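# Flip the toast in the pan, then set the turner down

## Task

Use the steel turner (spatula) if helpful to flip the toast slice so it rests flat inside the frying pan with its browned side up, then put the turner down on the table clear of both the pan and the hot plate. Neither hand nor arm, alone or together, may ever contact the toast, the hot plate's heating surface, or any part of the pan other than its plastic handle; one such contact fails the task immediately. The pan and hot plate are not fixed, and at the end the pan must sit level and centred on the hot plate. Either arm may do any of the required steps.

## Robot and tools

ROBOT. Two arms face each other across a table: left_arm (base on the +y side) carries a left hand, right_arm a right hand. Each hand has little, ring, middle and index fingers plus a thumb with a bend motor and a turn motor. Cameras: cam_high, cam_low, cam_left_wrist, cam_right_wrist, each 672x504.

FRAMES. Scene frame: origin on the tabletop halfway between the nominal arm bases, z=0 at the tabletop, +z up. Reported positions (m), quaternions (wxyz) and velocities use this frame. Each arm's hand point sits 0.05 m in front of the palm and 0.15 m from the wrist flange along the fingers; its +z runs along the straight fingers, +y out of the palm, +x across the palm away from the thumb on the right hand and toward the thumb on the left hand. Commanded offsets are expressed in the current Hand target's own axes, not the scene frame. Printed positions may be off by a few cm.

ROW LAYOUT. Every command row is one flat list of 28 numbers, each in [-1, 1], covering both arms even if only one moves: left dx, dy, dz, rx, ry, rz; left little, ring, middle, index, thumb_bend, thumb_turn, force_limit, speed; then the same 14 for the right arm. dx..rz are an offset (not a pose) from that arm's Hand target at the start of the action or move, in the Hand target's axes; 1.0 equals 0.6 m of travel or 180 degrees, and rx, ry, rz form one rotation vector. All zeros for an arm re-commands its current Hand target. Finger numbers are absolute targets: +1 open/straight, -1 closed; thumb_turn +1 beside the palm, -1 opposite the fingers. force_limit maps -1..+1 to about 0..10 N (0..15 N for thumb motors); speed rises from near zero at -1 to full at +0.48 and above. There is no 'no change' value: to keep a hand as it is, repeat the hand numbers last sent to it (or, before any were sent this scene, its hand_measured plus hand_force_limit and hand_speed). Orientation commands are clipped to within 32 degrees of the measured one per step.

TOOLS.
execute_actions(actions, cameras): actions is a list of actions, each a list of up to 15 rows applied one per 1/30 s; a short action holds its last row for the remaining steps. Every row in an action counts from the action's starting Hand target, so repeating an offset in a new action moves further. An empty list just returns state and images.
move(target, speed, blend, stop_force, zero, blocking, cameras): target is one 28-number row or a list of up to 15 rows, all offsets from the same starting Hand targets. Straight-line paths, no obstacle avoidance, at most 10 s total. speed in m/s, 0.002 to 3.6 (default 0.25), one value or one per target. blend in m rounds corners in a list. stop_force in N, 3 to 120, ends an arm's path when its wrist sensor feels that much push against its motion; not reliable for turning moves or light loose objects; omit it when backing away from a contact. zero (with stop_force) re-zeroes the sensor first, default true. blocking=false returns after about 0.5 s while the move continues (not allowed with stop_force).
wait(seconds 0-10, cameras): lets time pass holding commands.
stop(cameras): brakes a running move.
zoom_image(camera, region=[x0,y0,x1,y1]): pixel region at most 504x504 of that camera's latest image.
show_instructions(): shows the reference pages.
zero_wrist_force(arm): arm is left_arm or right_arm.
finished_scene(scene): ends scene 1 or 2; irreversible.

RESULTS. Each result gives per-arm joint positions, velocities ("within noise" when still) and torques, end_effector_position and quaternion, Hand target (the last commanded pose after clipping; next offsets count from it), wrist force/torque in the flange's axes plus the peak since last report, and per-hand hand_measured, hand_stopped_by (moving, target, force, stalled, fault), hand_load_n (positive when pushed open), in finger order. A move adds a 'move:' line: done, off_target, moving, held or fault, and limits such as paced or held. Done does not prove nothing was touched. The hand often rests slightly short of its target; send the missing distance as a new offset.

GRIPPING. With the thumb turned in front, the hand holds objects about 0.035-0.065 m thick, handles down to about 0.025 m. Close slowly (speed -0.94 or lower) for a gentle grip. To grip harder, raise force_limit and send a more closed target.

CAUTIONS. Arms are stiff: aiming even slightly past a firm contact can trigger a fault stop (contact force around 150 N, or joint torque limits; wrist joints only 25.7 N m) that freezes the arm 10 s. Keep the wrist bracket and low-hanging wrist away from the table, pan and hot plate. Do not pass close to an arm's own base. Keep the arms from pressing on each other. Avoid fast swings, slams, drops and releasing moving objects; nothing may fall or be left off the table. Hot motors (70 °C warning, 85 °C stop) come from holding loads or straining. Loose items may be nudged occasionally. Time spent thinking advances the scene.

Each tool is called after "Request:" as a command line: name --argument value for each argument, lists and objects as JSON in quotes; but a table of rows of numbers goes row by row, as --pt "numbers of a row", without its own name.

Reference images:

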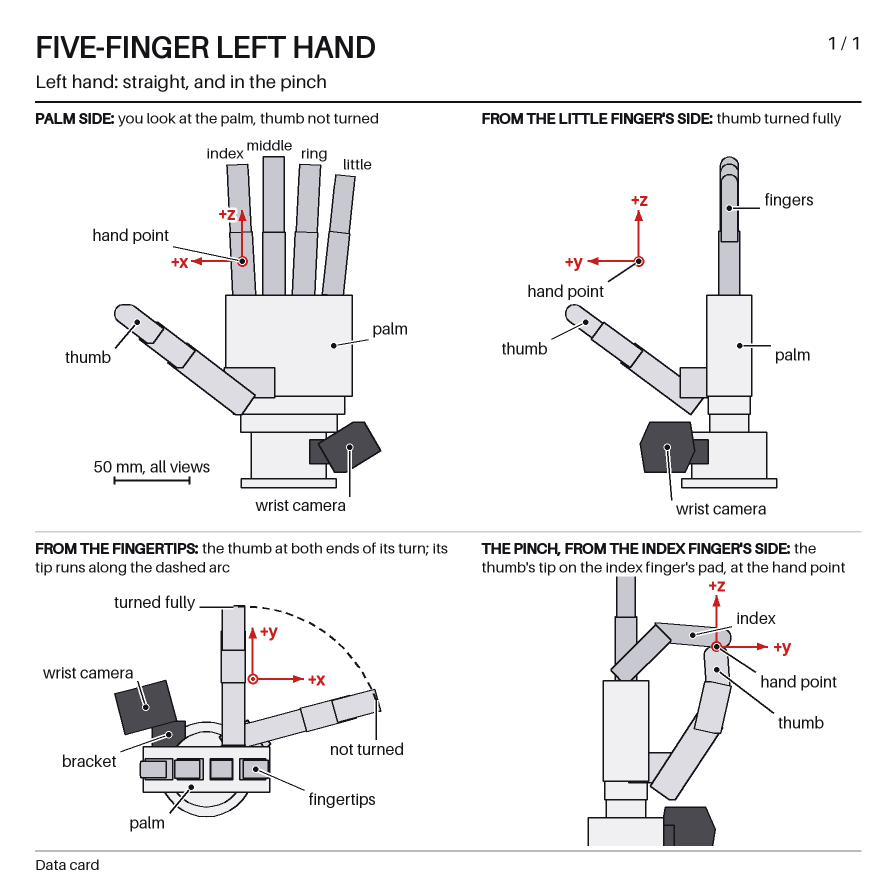

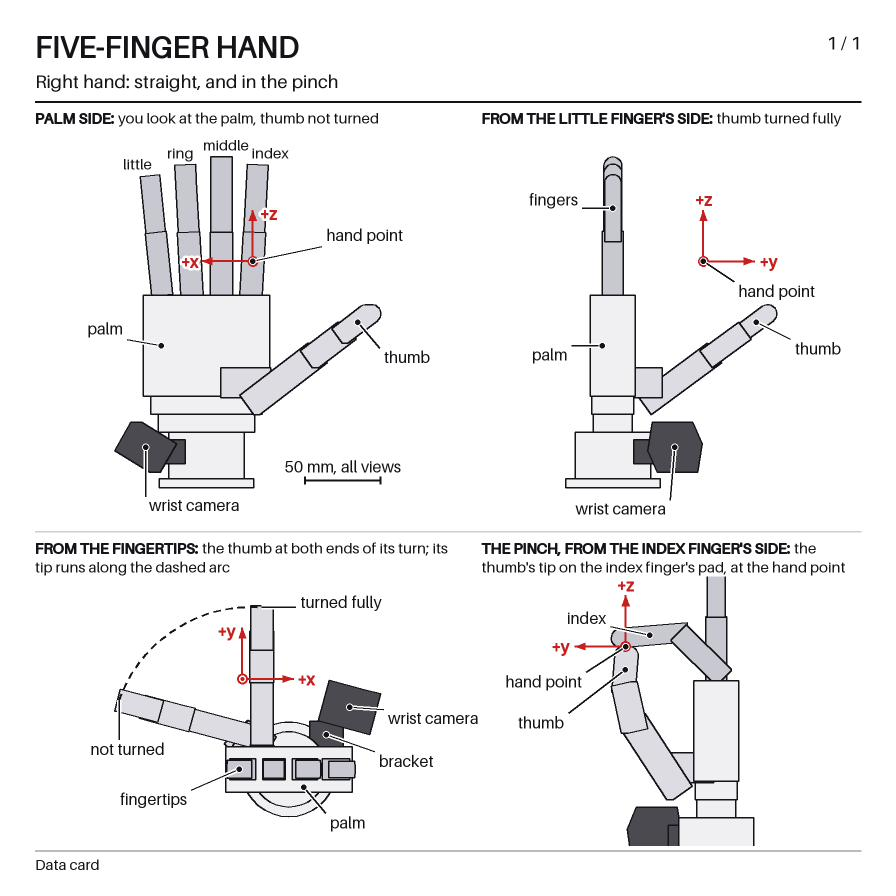

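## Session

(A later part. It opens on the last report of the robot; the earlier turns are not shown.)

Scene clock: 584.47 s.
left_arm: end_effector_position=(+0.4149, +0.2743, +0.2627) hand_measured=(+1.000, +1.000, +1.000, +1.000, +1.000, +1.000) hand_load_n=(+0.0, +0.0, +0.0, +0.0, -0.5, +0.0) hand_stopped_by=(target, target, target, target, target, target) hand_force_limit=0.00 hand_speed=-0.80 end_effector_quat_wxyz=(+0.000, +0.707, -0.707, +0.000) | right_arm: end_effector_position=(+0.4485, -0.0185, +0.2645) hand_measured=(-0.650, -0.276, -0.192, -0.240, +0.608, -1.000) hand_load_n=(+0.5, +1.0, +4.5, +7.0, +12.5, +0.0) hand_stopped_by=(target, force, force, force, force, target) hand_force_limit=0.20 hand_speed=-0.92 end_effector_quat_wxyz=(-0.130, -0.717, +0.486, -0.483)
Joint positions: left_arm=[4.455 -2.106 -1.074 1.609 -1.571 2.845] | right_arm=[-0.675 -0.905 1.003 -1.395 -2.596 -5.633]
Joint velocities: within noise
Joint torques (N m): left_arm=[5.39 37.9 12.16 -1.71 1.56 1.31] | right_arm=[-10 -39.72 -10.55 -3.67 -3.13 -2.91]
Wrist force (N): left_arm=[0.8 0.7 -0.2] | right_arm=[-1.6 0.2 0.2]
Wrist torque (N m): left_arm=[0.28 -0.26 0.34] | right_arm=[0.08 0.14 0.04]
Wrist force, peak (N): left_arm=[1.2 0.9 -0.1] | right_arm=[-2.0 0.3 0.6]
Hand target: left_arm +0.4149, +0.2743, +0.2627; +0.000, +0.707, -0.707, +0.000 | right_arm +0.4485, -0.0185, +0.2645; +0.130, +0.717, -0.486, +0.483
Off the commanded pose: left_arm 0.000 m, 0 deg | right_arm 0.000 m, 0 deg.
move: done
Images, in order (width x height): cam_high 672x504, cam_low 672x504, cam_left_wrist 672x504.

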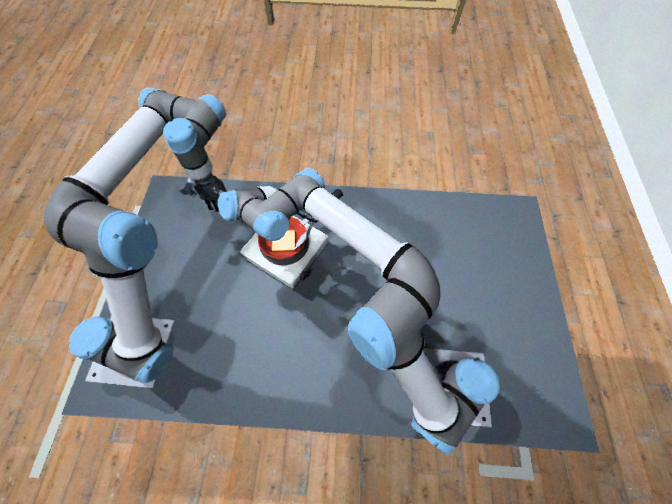

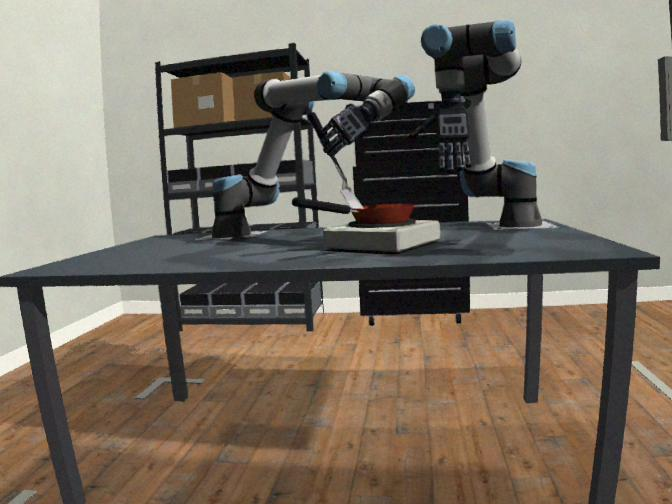

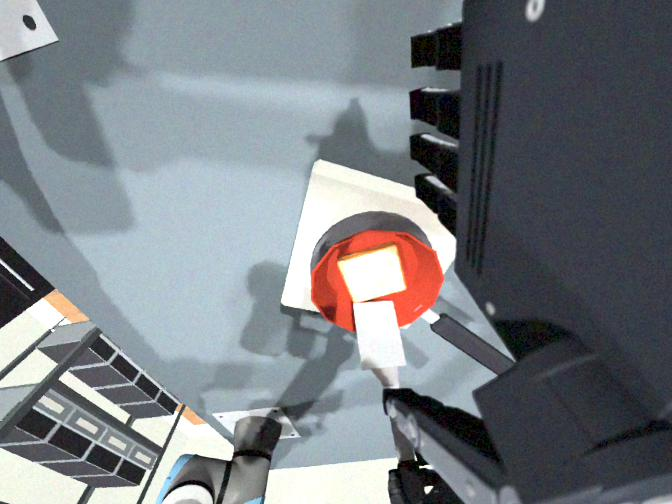

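Request:
move --pt "0 0 0 0 0 0 1 1 1 1 1 1 0 -0.8 0.0036 0.0048 0.0033 0 0 0 -0.65 -0.3 -0.6 -0.7 0.1 -1 0.2 -0.92" --pt "0 0 0 0 0 0 1 1 1 1 1 1 0 -0.8 -0.0100 0.0095 0.0117 0 0 0 -0.65 -0.3 -0.6 -0.7 0.1 -1 0.2 -0.92" --speed 0.02 --stop_force 3 --cameras '["cam_high","cam_low","cam_left_wrist"]'

Request:
zoom_image --camera "cam_high" --region '[250, 200, 330, 280]'

Request:
zoom_image --camera "cam_left_wrist" --region '[290, 200, 490, 400]'

Scene clock: 591.20 s.
left_arm: end_effector_position=(+0.4149, +0.2743, +0.2627) hand_measured=(+1.000, +1.000, +1.000, +1.000, +1.000, +1.000) hand_load_n=(+0.0, +0.0, +0.0, +0.0, +0.0, +0.0) hand_stopped_by=(target, target, target, target, target, target) hand_force_limit=0.00 hand_speed=-0.80 end_effector_quat_wxyz=(+0.000, +0.707, -0.707, +0.000) | right_arm: end_effector_position=(+0.4474, -0.0225, +0.2544) hand_measured=(-0.650, -0.276, -0.192, -0.240, +0.608, -1.000) hand_load_n=(+0.0, +2.0, +4.0, +5.0, +13.0, -1.5) hand_stopped_by=(target, force, force, force, force, target) hand_force_limit=0.20 hand_speed=-0.92 end_effector_quat_wxyz=(-0.130, -0.717, +0.486, -0.483)
Joint positions: left_arm=[4.455 -2.106 -1.074 1.609 -1.571 2.845] | right_arm=[-0.677 -0.913 1.043 -1.431 -2.597 -5.638]
Joint velocities: within noise
Joint torques (N m): left_arm=[4.52 36.61 12.46 -1.72 1.41 1.4] | right_arm=[-10.23 -37.02 -9.82 -3.91 -1.26 -2.8]
Wrist force (N): left_arm=[0.7 0.7 0.1] | right_arm=[1.0 0.4 -0.5]
Wrist torque (N m): left_arm=[0.25 -0.24 0.34] | right_arm=[0.08 0.11 0.02]
Wrist force, peak (N): left_arm=[1.1 1.0 0.1] | right_arm=[-2.2 0.2 0.7]
Hand target: left_arm +0.4149, +0.2743, +0.2627; +0.000, +0.707, -0.707, +0.000 | right_arm +0.4474, -0.0225, +0.2544; +0.130, +0.717, -0.486, +0.483
Off the commanded pose: left_arm 0.000 m, 0 deg | right_arm 0.000 m, 0 deg.
move: done
Images, in order (width x height): cam_high 672x504, cam_low 672x504, cam_left_wrist 672x504.

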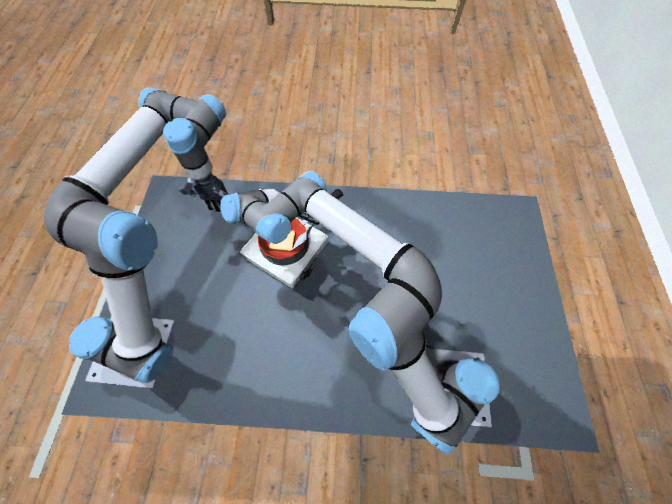

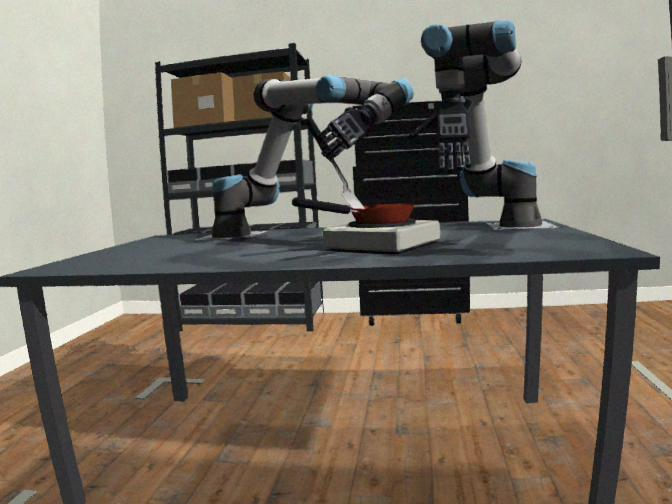

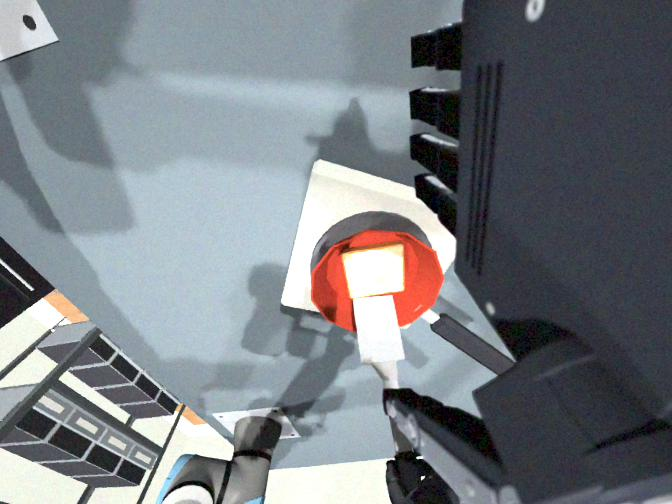

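Scaled by 6.300.

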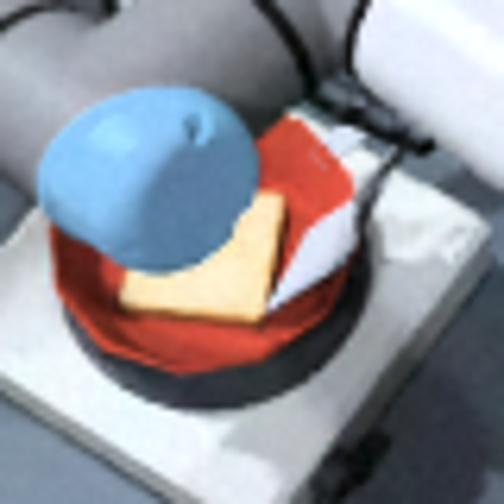

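Scaled by 2.520.

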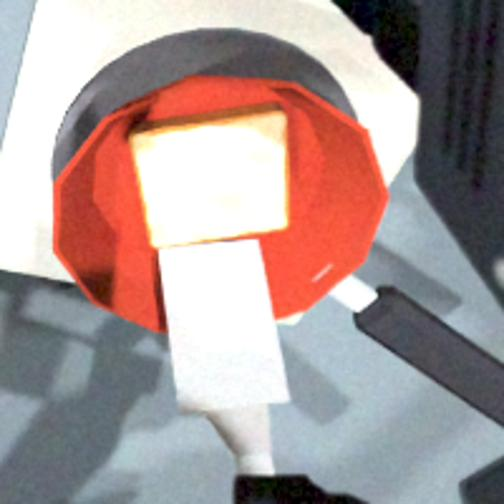

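Request:
move --target '[0,0,0,0,0,0,1,1,1,1,1,1,0,-0.8,-0.0003,0.0813,-0.014,-0.0133,0.0043,0.0633,-0.65,-0.3,-0.6,-0.7,0.1,-1,0.2,-0.92]' --speed 0.02 --stop_force 7 --cameras '["cam_high","cam_low","cam_left_wrist"]'

Request:
zoom_image --camera "cam_high" --region '[250, 200, 330, 280]'

Request:
zoom_image --camera "cam_left_wrist" --region '[290, 200, 490, 400]'

Scene clock: 623.13 s.
left_arm: end_effector_position=(+0.4149, +0.2743, +0.2627) hand_measured=(+1.000, +1.000, +1.000, +1.000, +1.000, +1.000) hand_load_n=(+0.0, +0.0, +0.0, +0.5, +0.0, +0.0) hand_stopped_by=(target, target, target, target, target, target) hand_force_limit=0.00 hand_speed=-0.80 end_effector_quat_wxyz=(+0.000, +0.707, -0.707, +0.000) | right_arm: end_effector_position=(+0.4025, -0.0410, +0.2447) hand_measured=(-0.650, -0.276, -0.192, -0.240, +0.608, -1.000) hand_load_n=(+0.0, +2.0, +4.0, +5.0, +13.0, +0.0) hand_stopped_by=(target, force, force, force, force, target) hand_force_limit=0.20 hand_speed=-0.92 end_effector_quat_wxyz=(-0.099, -0.659, +0.564, -0.488)
Joint positions: left_arm=[4.455 -2.106 -1.074 1.609 -1.571 2.845] | right_arm=[-0.654 -1.013 1.185 -1.366 -2.569 -5.336]
Joint velocities: within noise
Joint torques (N m): left_arm=[3.76 36.96 11.58 -2.1 1.26 1.27] | right_arm=[8.65 -60.46 -9.77 -0.03 0.78 2.24]
Wrist force (N): left_arm=[0.7 0.5 -0.4] | right_arm=[-1.5 0.6 -0.1]
Wrist torque (N m): left_arm=[0.25 -0.25 0.34] | right_arm=[0.18 0.07 0.10]
Wrist force, peak (N): left_arm=[1.0 1.1 -0.2] | right_arm=[3.6 0.5 -1.0]
Hand target: left_arm +0.4149, +0.2743, +0.2627; +0.000, +0.707, -0.707, +0.000 | right_arm +0.4025, -0.0410, +0.2447; +0.099, +0.659, -0.564, +0.488
Off the commanded pose: left_arm 0.000 m, 0 deg | right_arm 0.000 m, 0 deg.
move: done
Images, in order (width x height): cam_high 672x504, cam_low 672x504, cam_left_wrist 672x504.

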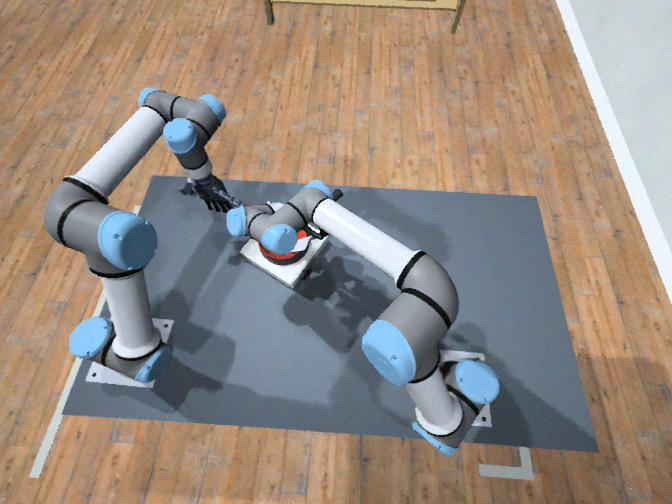

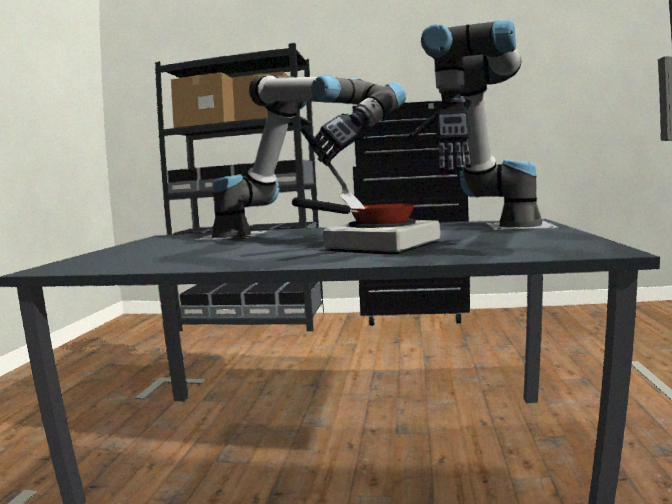

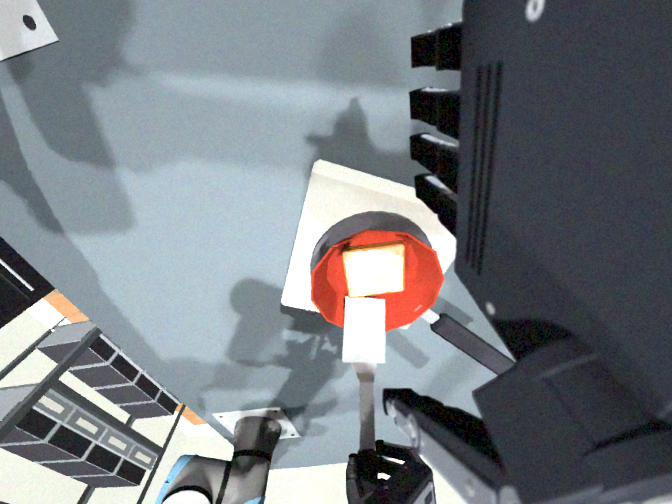

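Scaled by 6.300.

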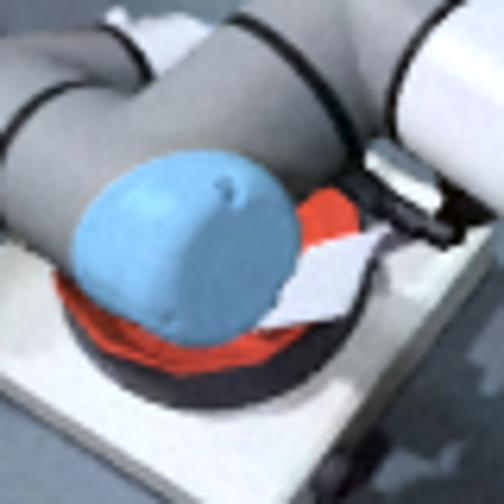

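Scaled by 2.520.

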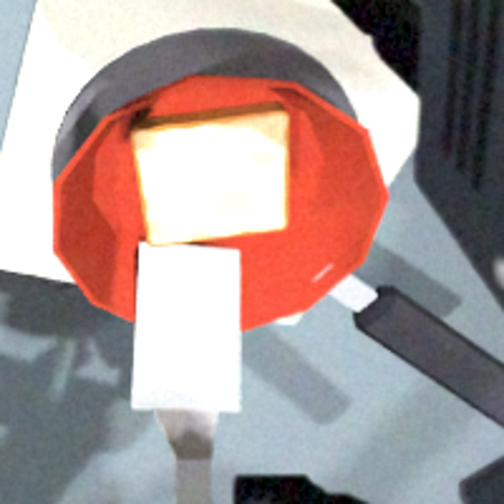

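Request:
move --pt "0 0 0 0 0 0 1 1 1 1 1 1 0 -0.8 0.0065 0.0064 0.0043 0 0 0 -0.65 -0.3 -0.6 -0.7 0.1 -1 0.2 -0.92" --pt "0 0 0 0 0 0 1 1 1 1 1 1 0 -0.8 0.0097 -0.0087 0.0219 0 0 0 -0.65 -0.3 -0.6 -0.7 0.1 -1 0.2 -0.92" --pt "0 0 0 0 0 0 1 1 1 1 1 1 0 -0.8 -0.0075 -0.0258 0.0103 0 0 0 -0.65 -0.3 -0.6 -0.7 0.1 -1 0.2 -0.92" --speed 0.02 --stop_force 6 --cameras '["cam_high","cam_low","cam_left_wrist"]'

Request:
zoom_image --camera "cam_low" --region '[330, 150, 430, 250]'

Request:
zoom_image --camera "cam_left_wrist" --region '[290, 200, 490, 400]'

Scene clock: 632.90 s.
left_arm: end_effector_position=(+0.4149, +0.2743, +0.2627) hand_measured=(+1.000, +1.000, +1.000, +1.000, +1.000, +1.000) hand_load_n=(+0.0, +0.0, +0.0, +0.0, +0.0, +0.0) hand_stopped_by=(target, target, target, target, target, target) hand_force_limit=0.00 hand_speed=-0.80 end_effector_quat_wxyz=(+0.000, +0.707, -0.707, +0.000) | right_arm: end_effector_position=(+0.4193, -0.0370, +0.2446) hand_measured=(-0.650, -0.276, -0.192, -0.240, +0.608, -1.000) hand_load_n=(+0.0, +0.5, +5.0, +6.5, +12.5, +1.0) hand_stopped_by=(target, force, force, force, force, target) hand_force_limit=0.20 hand_speed=-0.92 end_effector_quat_wxyz=(-0.099, -0.659, +0.564, -0.488)
Joint positions: left_arm=[4.455 -2.106 -1.074 1.609 -1.571 2.845] | right_arm=[-0.669 -0.984 1.145 -1.376 -2.575 -5.362]
Joint velocities: within noise
Joint torques (N m): left_arm=[3.52 37.18 11.63 -2.01 1.16 0.97] | right_arm=[8.84 -35.57 -38.42 -0.26 0.77 2.35]
Wrist force (N): left_arm=[0.9 0.9 0.2] | right_arm=[-0.8 0.7 0.5]
Wrist torque (N m): left_arm=[0.28 -0.26 0.34] | right_arm=[0.12 0.15 0.03]
Wrist force, peak (N): left_arm=[1.3 0.8 -0.1] | right_arm=[-2.1 0.5 -0.4]
Hand target: left_arm +0.4149, +0.2743, +0.2627; +0.000, +0.707, -0.707, +0.000 | right_arm +0.4193, -0.0370, +0.2446; +0.099, +0.659, -0.564, +0.488
Off the commanded pose: left_arm 0.000 m, 0 deg | right_arm 0.000 m, 0 deg.
move: done
Images, in order (width x height): cam_high 672x504, cam_low 672x504, cam_left_wrist 672x504.

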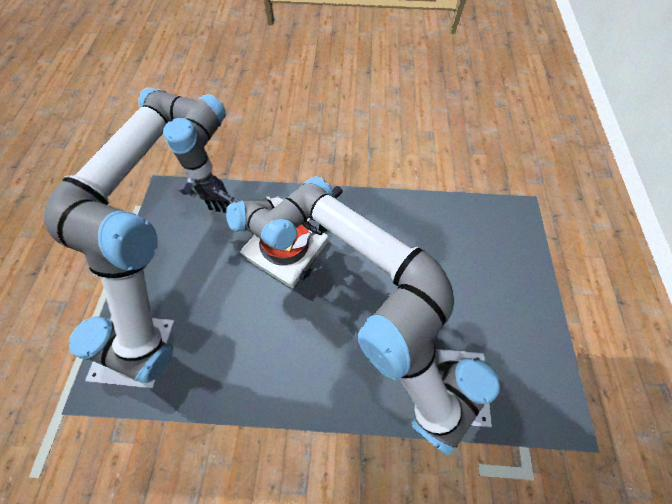

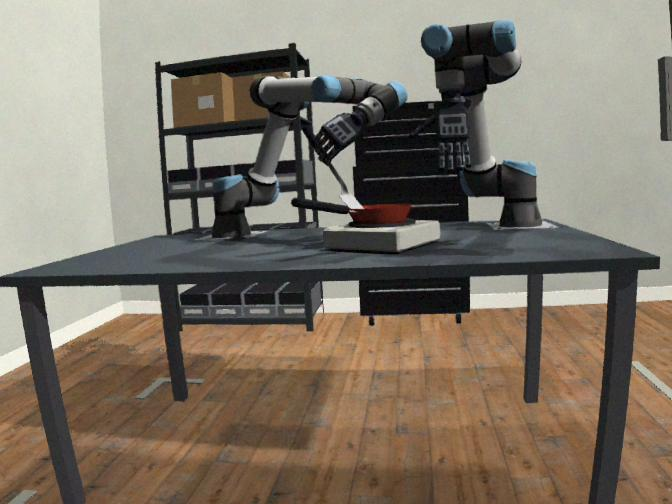

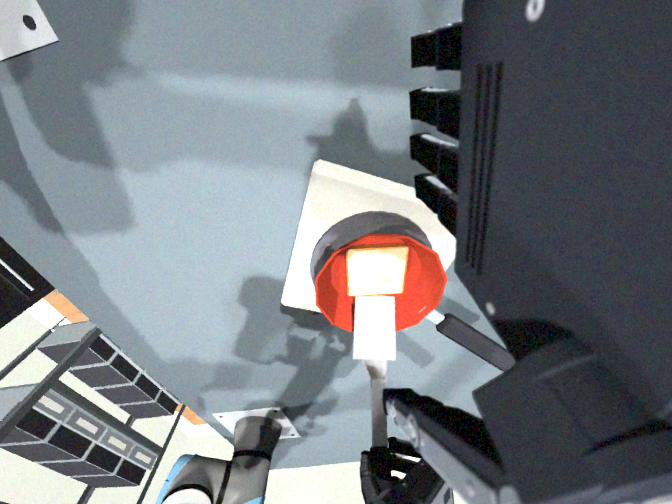

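Scaled by 5.040.

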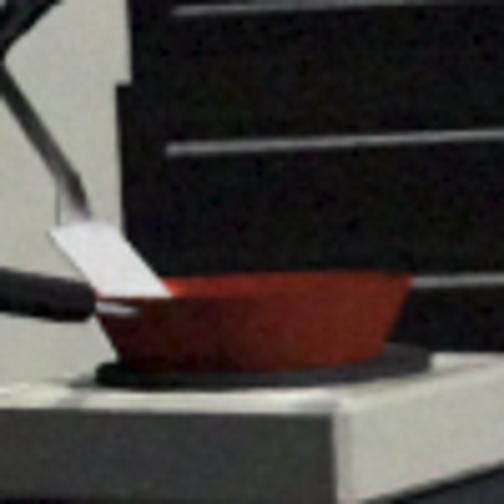

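Scaled by 2.520.

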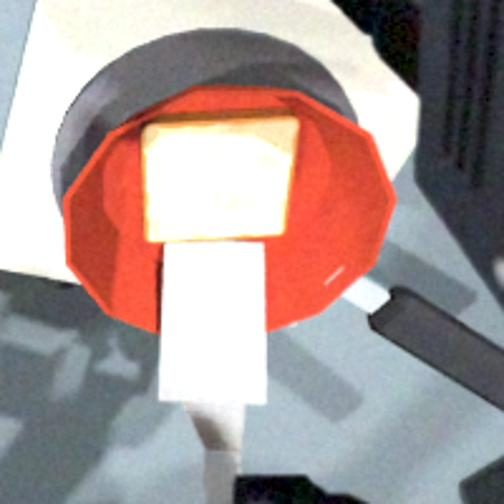

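Request:
move --target '[0,0,0,0,0,0,1,1,1,1,1,1,0,-0.8,-0.0107,0.0572,-0.043,-0.0103,0.0305,0.0536,-0.65,-0.3,-0.6,-0.7,0.1,-1,0.2,-0.92]' --speed 0.02 --stop_force 7 --cameras '["cam_high","cam_low","cam_left_wrist"]'

Request:
zoom_image --camera "cam_low" --region '[330, 150, 430, 250]'

Request:
zoom_image --camera "cam_left_wrist" --region '[290, 200, 490, 400]'

Scene clock: 653.53 s.
left_arm: end_effector_position=(+0.4149, +0.2743, +0.2627) hand_measured=(+1.000, +1.000, +1.000, +1.000, +1.000, +1.000) hand_load_n=(+0.0, +0.0, +0.0, +0.0, +0.0, +0.0) hand_stopped_by=(target, target, target, target, target, target) hand_force_limit=0.00 hand_speed=-0.80 end_effector_quat_wxyz=(+0.000, +0.707, -0.707, +0.000) | right_arm: end_effector_position=(+0.3775, -0.0271, +0.2384) hand_measured=(-0.650, -0.276, -0.192, -0.240, +0.608, -1.000) hand_load_n=(+0.0, +1.0, +5.0, +6.5, +12.5, +1.0) hand_stopped_by=(target, force, force, force, force, target) hand_force_limit=0.20 hand_speed=-0.92 end_effector_quat_wxyz=(-0.095, -0.583, +0.619, -0.517)
Joint positions: left_arm=[4.455 -2.106 -1.074 1.609 -1.571 2.845] | right_arm=[-0.611 -0.953 1.072 -1.07 -2.559 -4.943]
Joint velocities: within noise
Joint torques (N m): left_arm=[5.12 35.92 13.15 -2.33 1.36 1.4] | right_arm=[9.32 -36.15 -38 0.25 1.03 2.36]
Wrist force (N): left_arm=[1.0 0.7 -0.3] | right_arm=[-0.6 0.4 0.4]
Wrist torque (N m): left_arm=[0.28 -0.29 0.36] | right_arm=[0.12 0.16 0.00]
Wrist force, peak (N): left_arm=[1.3 0.7 -0.1] | right_arm=[-1.6 0.8 0.5]
Hand target: left_arm +0.4149, +0.2743, +0.2627; +0.000, +0.707, -0.707, +0.000 | right_arm +0.3775, -0.0271, +0.2384; +0.095, +0.583, -0.619, +0.517
Off the commanded pose: left_arm 0.000 m, 0 deg | right_arm 0.000 m, 0 deg.
move: done
Images, in order (width x height): cam_high 672x504, cam_low 672x504, cam_left_wrist 672x504.

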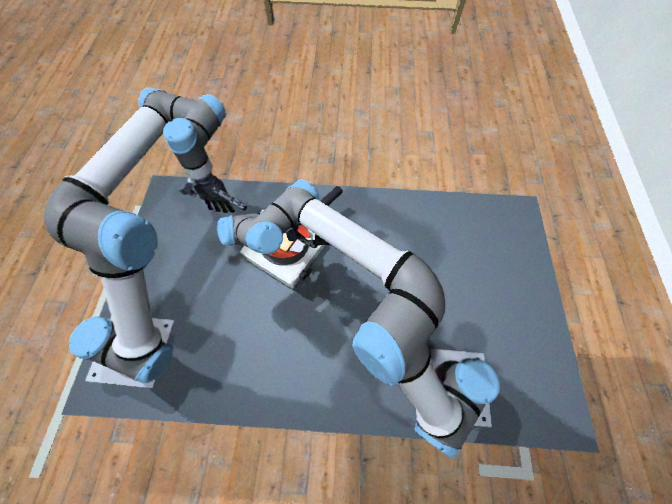

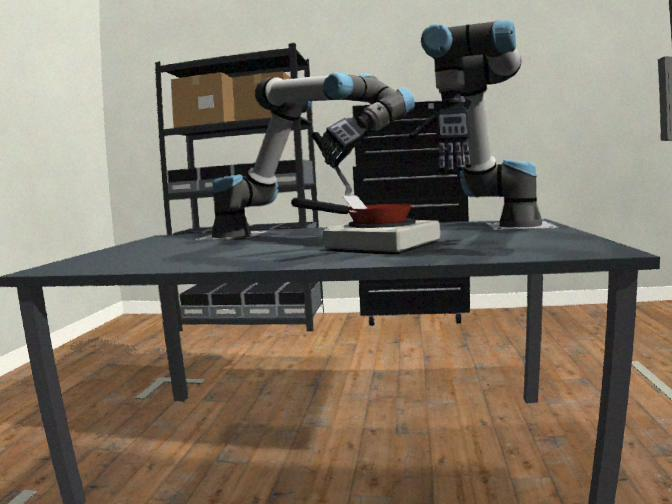

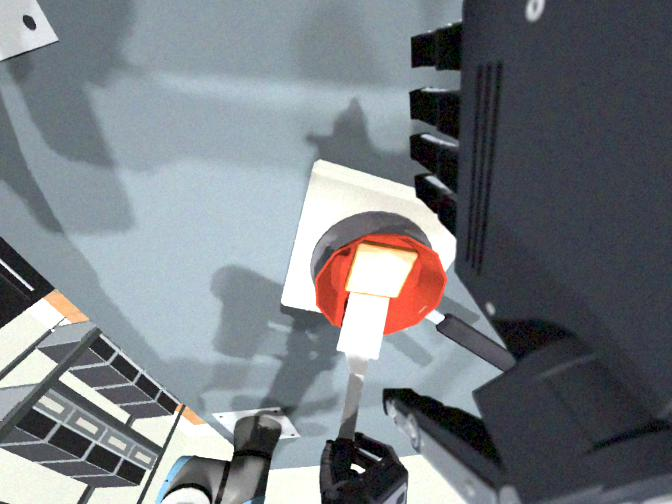

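Scaled by 5.040.

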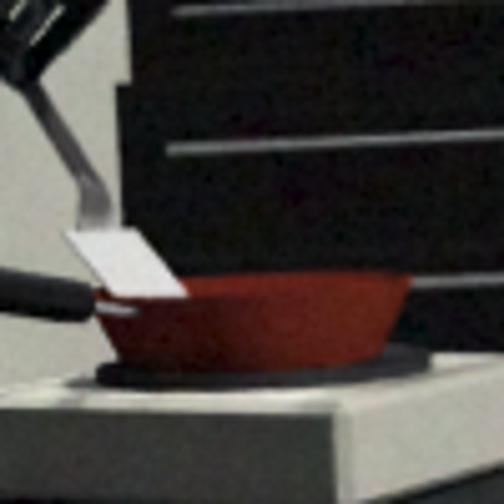

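Scaled by 2.520.

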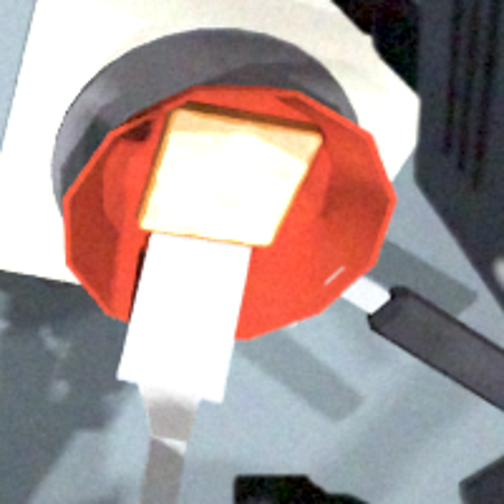

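Request:
move --target '[0,0,0,0,0,0,1,1,1,1,1,1,0,-0.8,-0.0062,0.0535,-0.0392,-0.0069,0.0338,0.0501,-0.65,-0.3,-0.6,-0.7,0.1,-1,0.2,-0.92]' --speed 0.02 --stop_force 7 --cameras '["cam_high","cam_low","cam_left_wrist"]'

Request:
zoom_image --camera "cam_low" --region '[330, 150, 430, 250]'

Request:
zoom_image --camera "cam_left_wrist" --region '[290, 200, 490, 400]'

Scene clock: 669.27 s.
left_arm: end_effector_position=(+0.4149, +0.2743, +0.2627) hand_measured=(+1.000, +1.000, +1.000, +1.000, +1.000, +1.000) hand_load_n=(+0.0, +0.0, +0.0, +0.0, +0.0, +0.0) hand_stopped_by=(target, target, target, target, target, target) hand_force_limit=0.00 hand_speed=-0.80 end_effector_quat_wxyz=(+0.000, +0.707, -0.707, +0.000) | right_arm: end_effector_position=(+0.3409, -0.0140, +0.2293) hand_measured=(-0.650, -0.276, -0.192, -0.240, +0.608, -1.000) hand_load_n=(+0.0, +2.0, +5.0, +5.5, +12.5, +0.5) hand_stopped_by=(target, force, force, force, force, target) hand_force_limit=0.20 hand_speed=-0.92 end_effector_quat_wxyz=(-0.093, -0.504, +0.663, -0.546)
Joint positions: left_arm=[4.455 -2.106 -1.074 1.609 -1.571 2.845] | right_arm=[-0.557 -0.878 0.952 -0.781 -2.504 -4.562]
Joint velocities: within noise
Joint torques (N m): left_arm=[4.86 36.78 11.76 -2.34 1.25 1.12] | right_arm=[8.92 -37.79 -37.03 0.9 1.28 2.39]
Wrist force (N): left_arm=[0.9 0.7 0.0] | right_arm=[0.0 0.1 0.3]
Wrist torque (N m): left_arm=[0.26 -0.26 0.34] | right_arm=[0.05 0.08 0.03]
Wrist force, peak (N): left_arm=[1.4 0.8 0.0] | right_arm=[-0.7 0.6 0.6]
Hand target: left_arm +0.4149, +0.2743, +0.2627; +0.000, +0.707, -0.707, +0.000 | right_arm +0.3409, -0.0140, +0.2293; -0.093, -0.504, +0.663, -0.546
Off the commanded pose: left_arm 0.000 m, 0 deg | right_arm 0.000 m, 0 deg.
move: done
Images, in order (width x height): cam_high 672x504, cam_low 672x504, cam_left_wrist 672x504.

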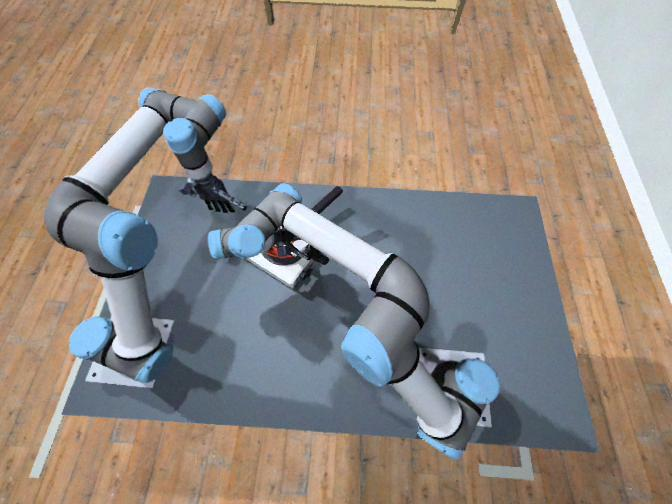

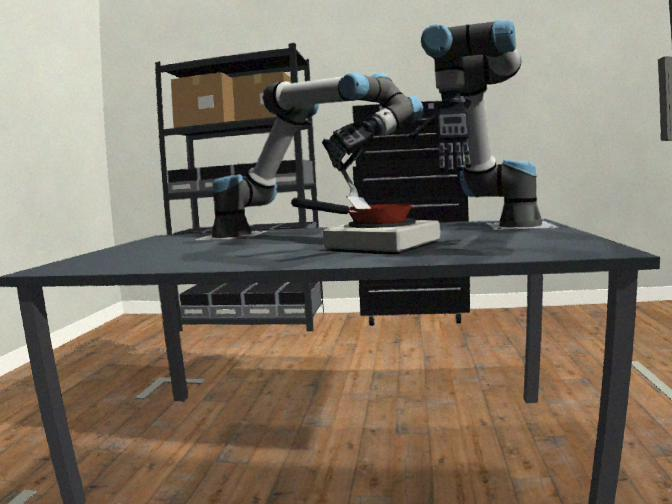

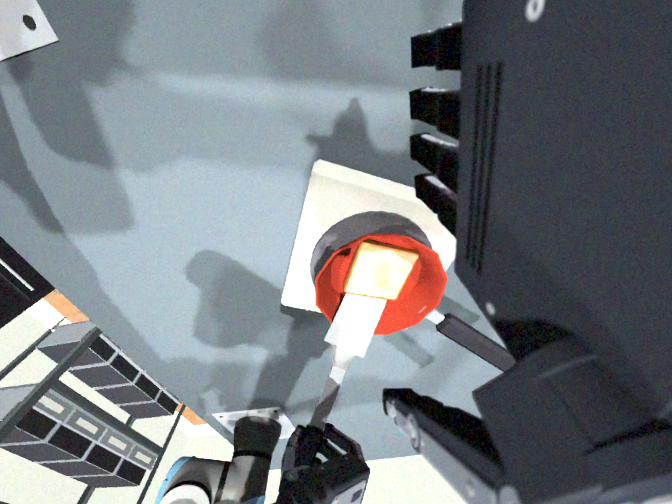

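Scaled by 5.040.

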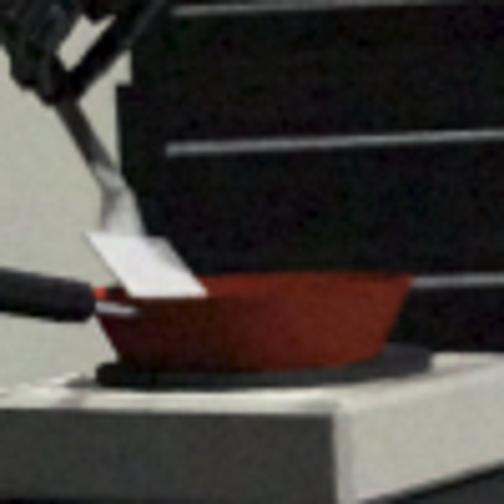

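Scaled by 2.520.

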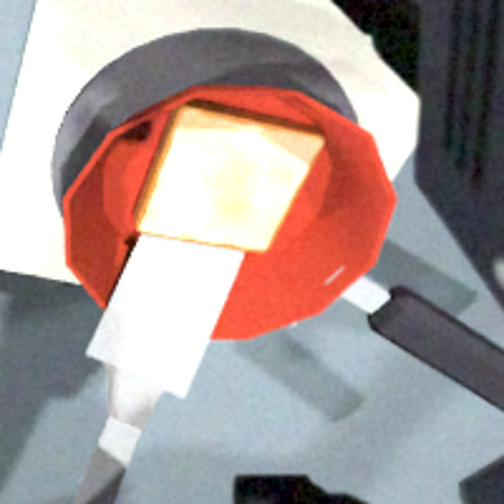

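Request:
zoom_image --camera "cam_high" --region '[235, 185, 335, 285]'

Scaled by 5.040.

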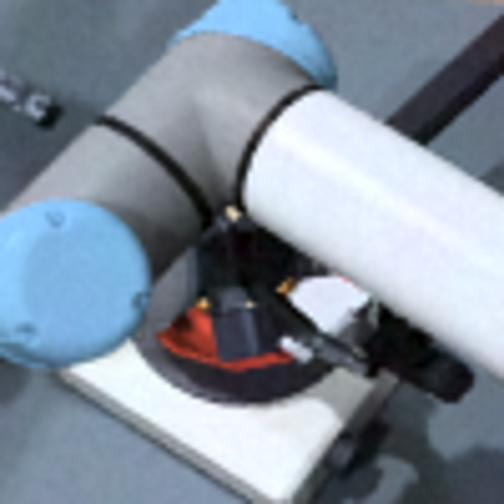

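Request:
wait --seconds 0.1 --cameras '["cam_right_wrist","cam_low"]'

Request:
zoom_image --camera "cam_low" --region '[300, 110, 440, 250]'

Scene clock: 685.30 s.
left_arm: end_effector_position=(+0.4149, +0.2743, +0.2627) hand_measured=(+1.000, +1.000, +1.000, +1.000, +1.000, +1.000) hand_load_n=(+0.0, +0.0, +0.0, +0.0, +0.0, +0.0) hand_stopped_by=(target, target, target, target, target, target) hand_force_limit=0.00 hand_speed=-0.80 end_effector_quat_wxyz=(+0.000, +0.707, -0.707, +0.000) | right_arm: end_effector_position=(+0.3409, -0.0140, +0.2293) hand_measured=(-0.650, -0.276, -0.192, -0.240, +0.608, -1.000) hand_load_n=(+0.0, +2.0, +5.0, +5.5, +12.5, +1.0) hand_stopped_by=(target, force, force, force, force, target) hand_force_limit=0.20 hand_speed=-0.92 end_effector_quat_wxyz=(-0.093, -0.504, +0.663, -0.546)
Joint positions: left_arm=[4.455 -2.106 -1.074 1.609 -1.571 2.845] | right_arm=[-0.557 -0.878 0.952 -0.781 -2.504 -4.562]
Joint velocities: within noise
Joint torques (N m): left_arm=[4.1 36.16 10.95 -2.47 1.05 1.18] | right_arm=[8.87 -38.21 -34.52 0.57 1.19 2.33]
Wrist force (N): left_arm=[1.0 0.4 -0.1] | right_arm=[-0.2 0.3 0.2]
Wrist torque (N m): left_arm=[0.23 -0.28 0.36] | right_arm=[0.08 0.11 0.02]
Wrist force, peak (N): left_arm=[1.1 1.0 0.0] | right_arm=[-0.1 0.8 0.3]
Hand target: left_arm +0.4149, +0.2743, +0.2627; +0.000, +0.707, -0.707, +0.000 | right_arm +0.3409, -0.0140, +0.2293; -0.093, -0.504, +0.663, -0.546
Off the commanded pose: left_arm 0.000 m, 0 deg | right_arm 0.000 m, 0 deg.
wait: 0.10 s; at rest from the start
Images, in order (width x height): cam_low 672x504, cam_right_wrist 672x504.

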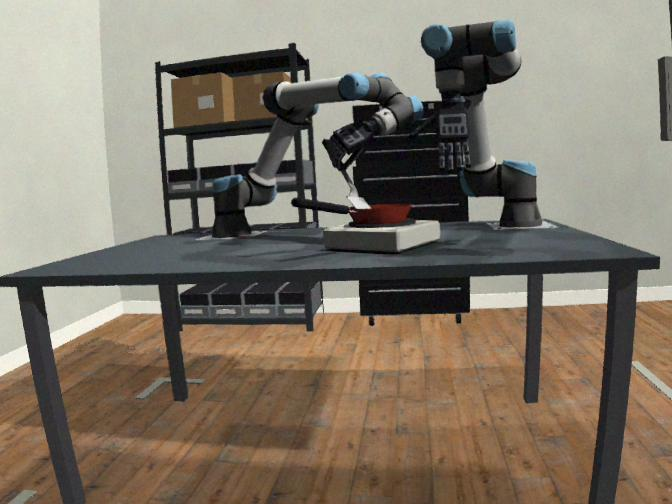

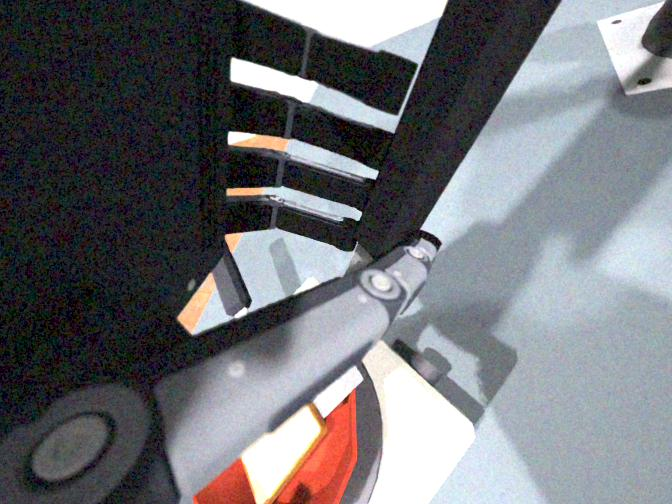

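Scaled by 3.600.

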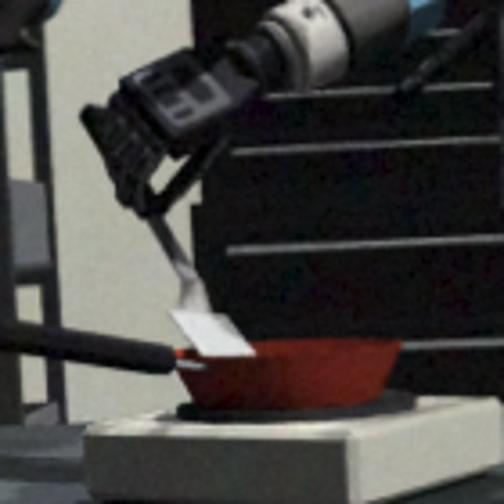

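Request:
move --target '[0,0,0,0,0,0,1,1,1,1,1,1,0,-0.8,0.0043,0.0252,0.0157,0,-0.0147,0.0236,-0.65,-0.3,-0.6,-0.7,0.1,-1,0.2,-0.92]' --speed 0.02 --stop_force 7 --cameras '["cam_left_wrist"]'

Scene clock: 701.53 s.
left_arm: end_effector_position=(+0.4149, +0.2743, +0.2627) hand_measured=(+1.000, +1.000, +1.000, +1.000, +1.000, +1.000) hand_load_n=(+0.0, +0.0, +0.0, +0.0, +0.0, +0.5) hand_stopped_by=(target, target, target, target, target, target) hand_force_limit=0.00 hand_speed=-0.80 end_effector_quat_wxyz=(+0.000, +0.707, -0.707, +0.000) | right_arm: end_effector_position=(+0.3320, -0.0247, +0.2178) hand_measured=(-0.650, -0.276, -0.192, -0.240, +0.608, -1.000) hand_load_n=(+0.0, +2.0, +5.0, +6.0, +12.5, +1.0) hand_stopped_by=(target, force, force, force, force, target) hand_force_limit=0.20 hand_speed=-0.92 end_effector_quat_wxyz=(-0.058, -0.491, +0.683, -0.537)
Joint positions: left_arm=[4.455 -2.106 -1.074 1.609 -1.571 2.845] | right_arm=[-0.552 -0.964 1.116 -0.931 -2.508 -4.544]
Joint velocities: within noise
Joint torques (N m): left_arm=[2.39 35.91 12.65 -2.58 1.1 1.27] | right_arm=[8.74 -61.45 -8.9 -2.41 -2.46 0.68]
Wrist force (N): left_arm=[0.9 0.4 -0.1] | right_arm=[-1.8 0.4 0.0]
Wrist torque (N m): left_arm=[0.23 -0.27 0.35] | right_arm=[0.12 0.18 0.03]
Wrist force, peak (N): left_arm=[1.3 0.9 0.0] | right_arm=[-1.8 0.7 0.4]
Hand target: left_arm +0.4149, +0.2743, +0.2627; +0.000, +0.707, -0.707, +0.000 | right_arm +0.3320, -0.0247, +0.2178; -0.058, -0.491, +0.683, -0.537
Off the commanded pose: left_arm 0.000 m, 0 deg | right_arm 0.000 m, 0 deg.
move: done
Images, in order (width x height): cam_left_wrist 672x504.

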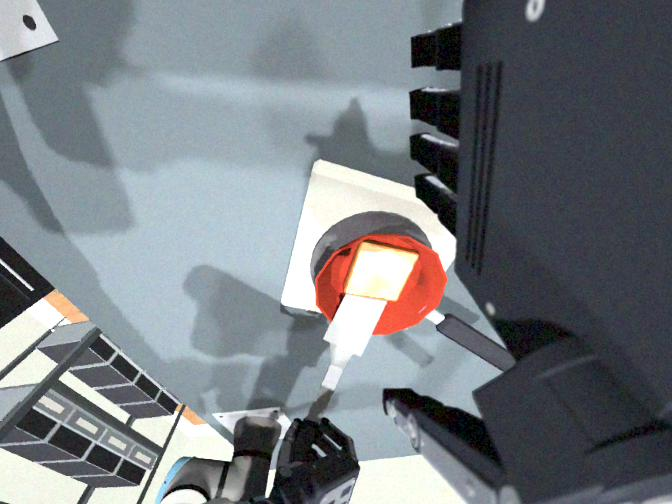

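Request:
move --target '[0,0,0,0,0,0,1,1,1,1,1,1,0,-0.8,-0.0081,0.009,0.0055,0,0,0,-0.65,-0.3,-0.6,-0.7,0.1,-1,0.2,-0.92]' --speed 0.01 --stop_force 3 --cameras '["cam_left_wrist"]'

Request:
zoom_image --camera "cam_left_wrist" --region '[290, 200, 490, 400]'

Scene clock: 708.50 s.
left_arm: end_effector_position=(+0.4149, +0.2743, +0.2627) hand_measured=(+1.000, +1.000, +1.000, +1.000, +1.000, +1.000) hand_load_n=(+0.0, +0.0, +0.0, +0.0, +0.0, +0.0) hand_stopped_by=(target, target, target, target, target, target) hand_force_limit=0.00 hand_speed=-0.80 end_effector_quat_wxyz=(+0.000, +0.707, -0.707, +0.000) | right_arm: end_effector_position=(+0.3320, -0.0247, +0.2099) hand_measured=(-0.650, -0.276, -0.190, -0.240, +0.608, -1.000) hand_load_n=(+0.0, +2.0, +6.0, +6.0, +12.5, +2.5) hand_stopped_by=(target, force, force, force, force, target) hand_force_limit=0.20 hand_speed=-0.92 end_effector_quat_wxyz=(-0.058, -0.491, +0.683, -0.537)
Joint positions: left_arm=[4.455 -2.106 -1.074 1.609 -1.571 2.845] | right_arm=[-0.552 -0.96 1.131 -0.949 -2.508 -4.544]
Joint velocities: within noise
Joint torques (N m): left_arm=[3.41 36.45 12.73 -2.69 0.9 1.2] | right_arm=[8.82 -35.29 -8.67 -2.56 -0.94 2.19]
Wrist force (N): left_arm=[1.1 0.8 -0.1] | right_arm=[-0.7 -0.2 0.1]
Wrist torque (N m): left_arm=[0.28 -0.30 0.35] | right_arm=[0.11 0.15 0.08]
Wrist force, peak (N): left_arm=[1.2 0.9 -0.2] | right_arm=[-1.8 0.4 0.1]
Hand target: left_arm +0.4149, +0.2743, +0.2627; +0.000, +0.707, -0.707, +0.000 | right_arm +0.3320, -0.0247, +0.2099; -0.058, -0.491, +0.683, -0.537
Off the commanded pose: left_arm 0.000 m, 0 deg | right_arm 0.000 m, 0 deg.
move: done
Images, in order (width x height): cam_left_wrist 672x504.

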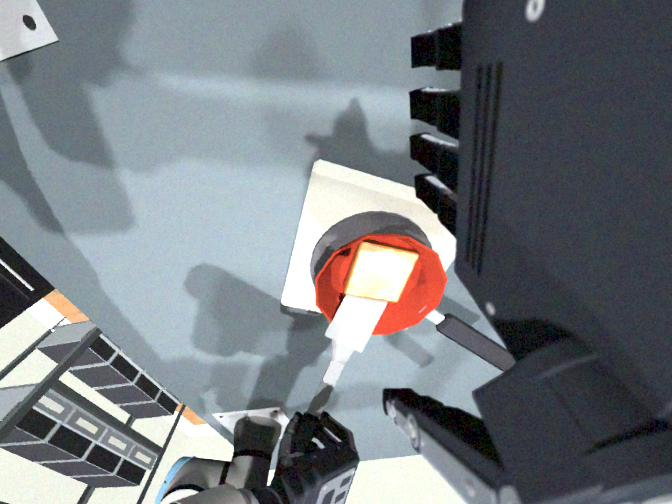

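Scaled by 2.520.

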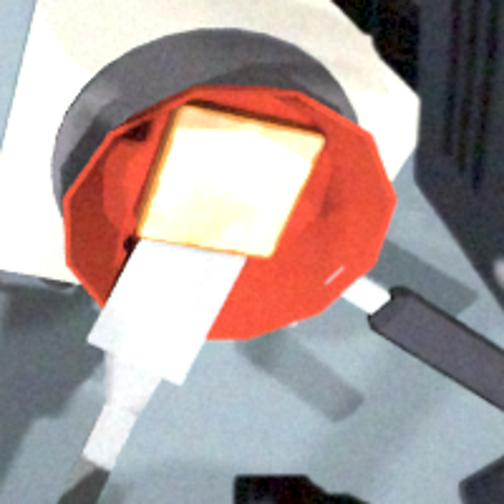

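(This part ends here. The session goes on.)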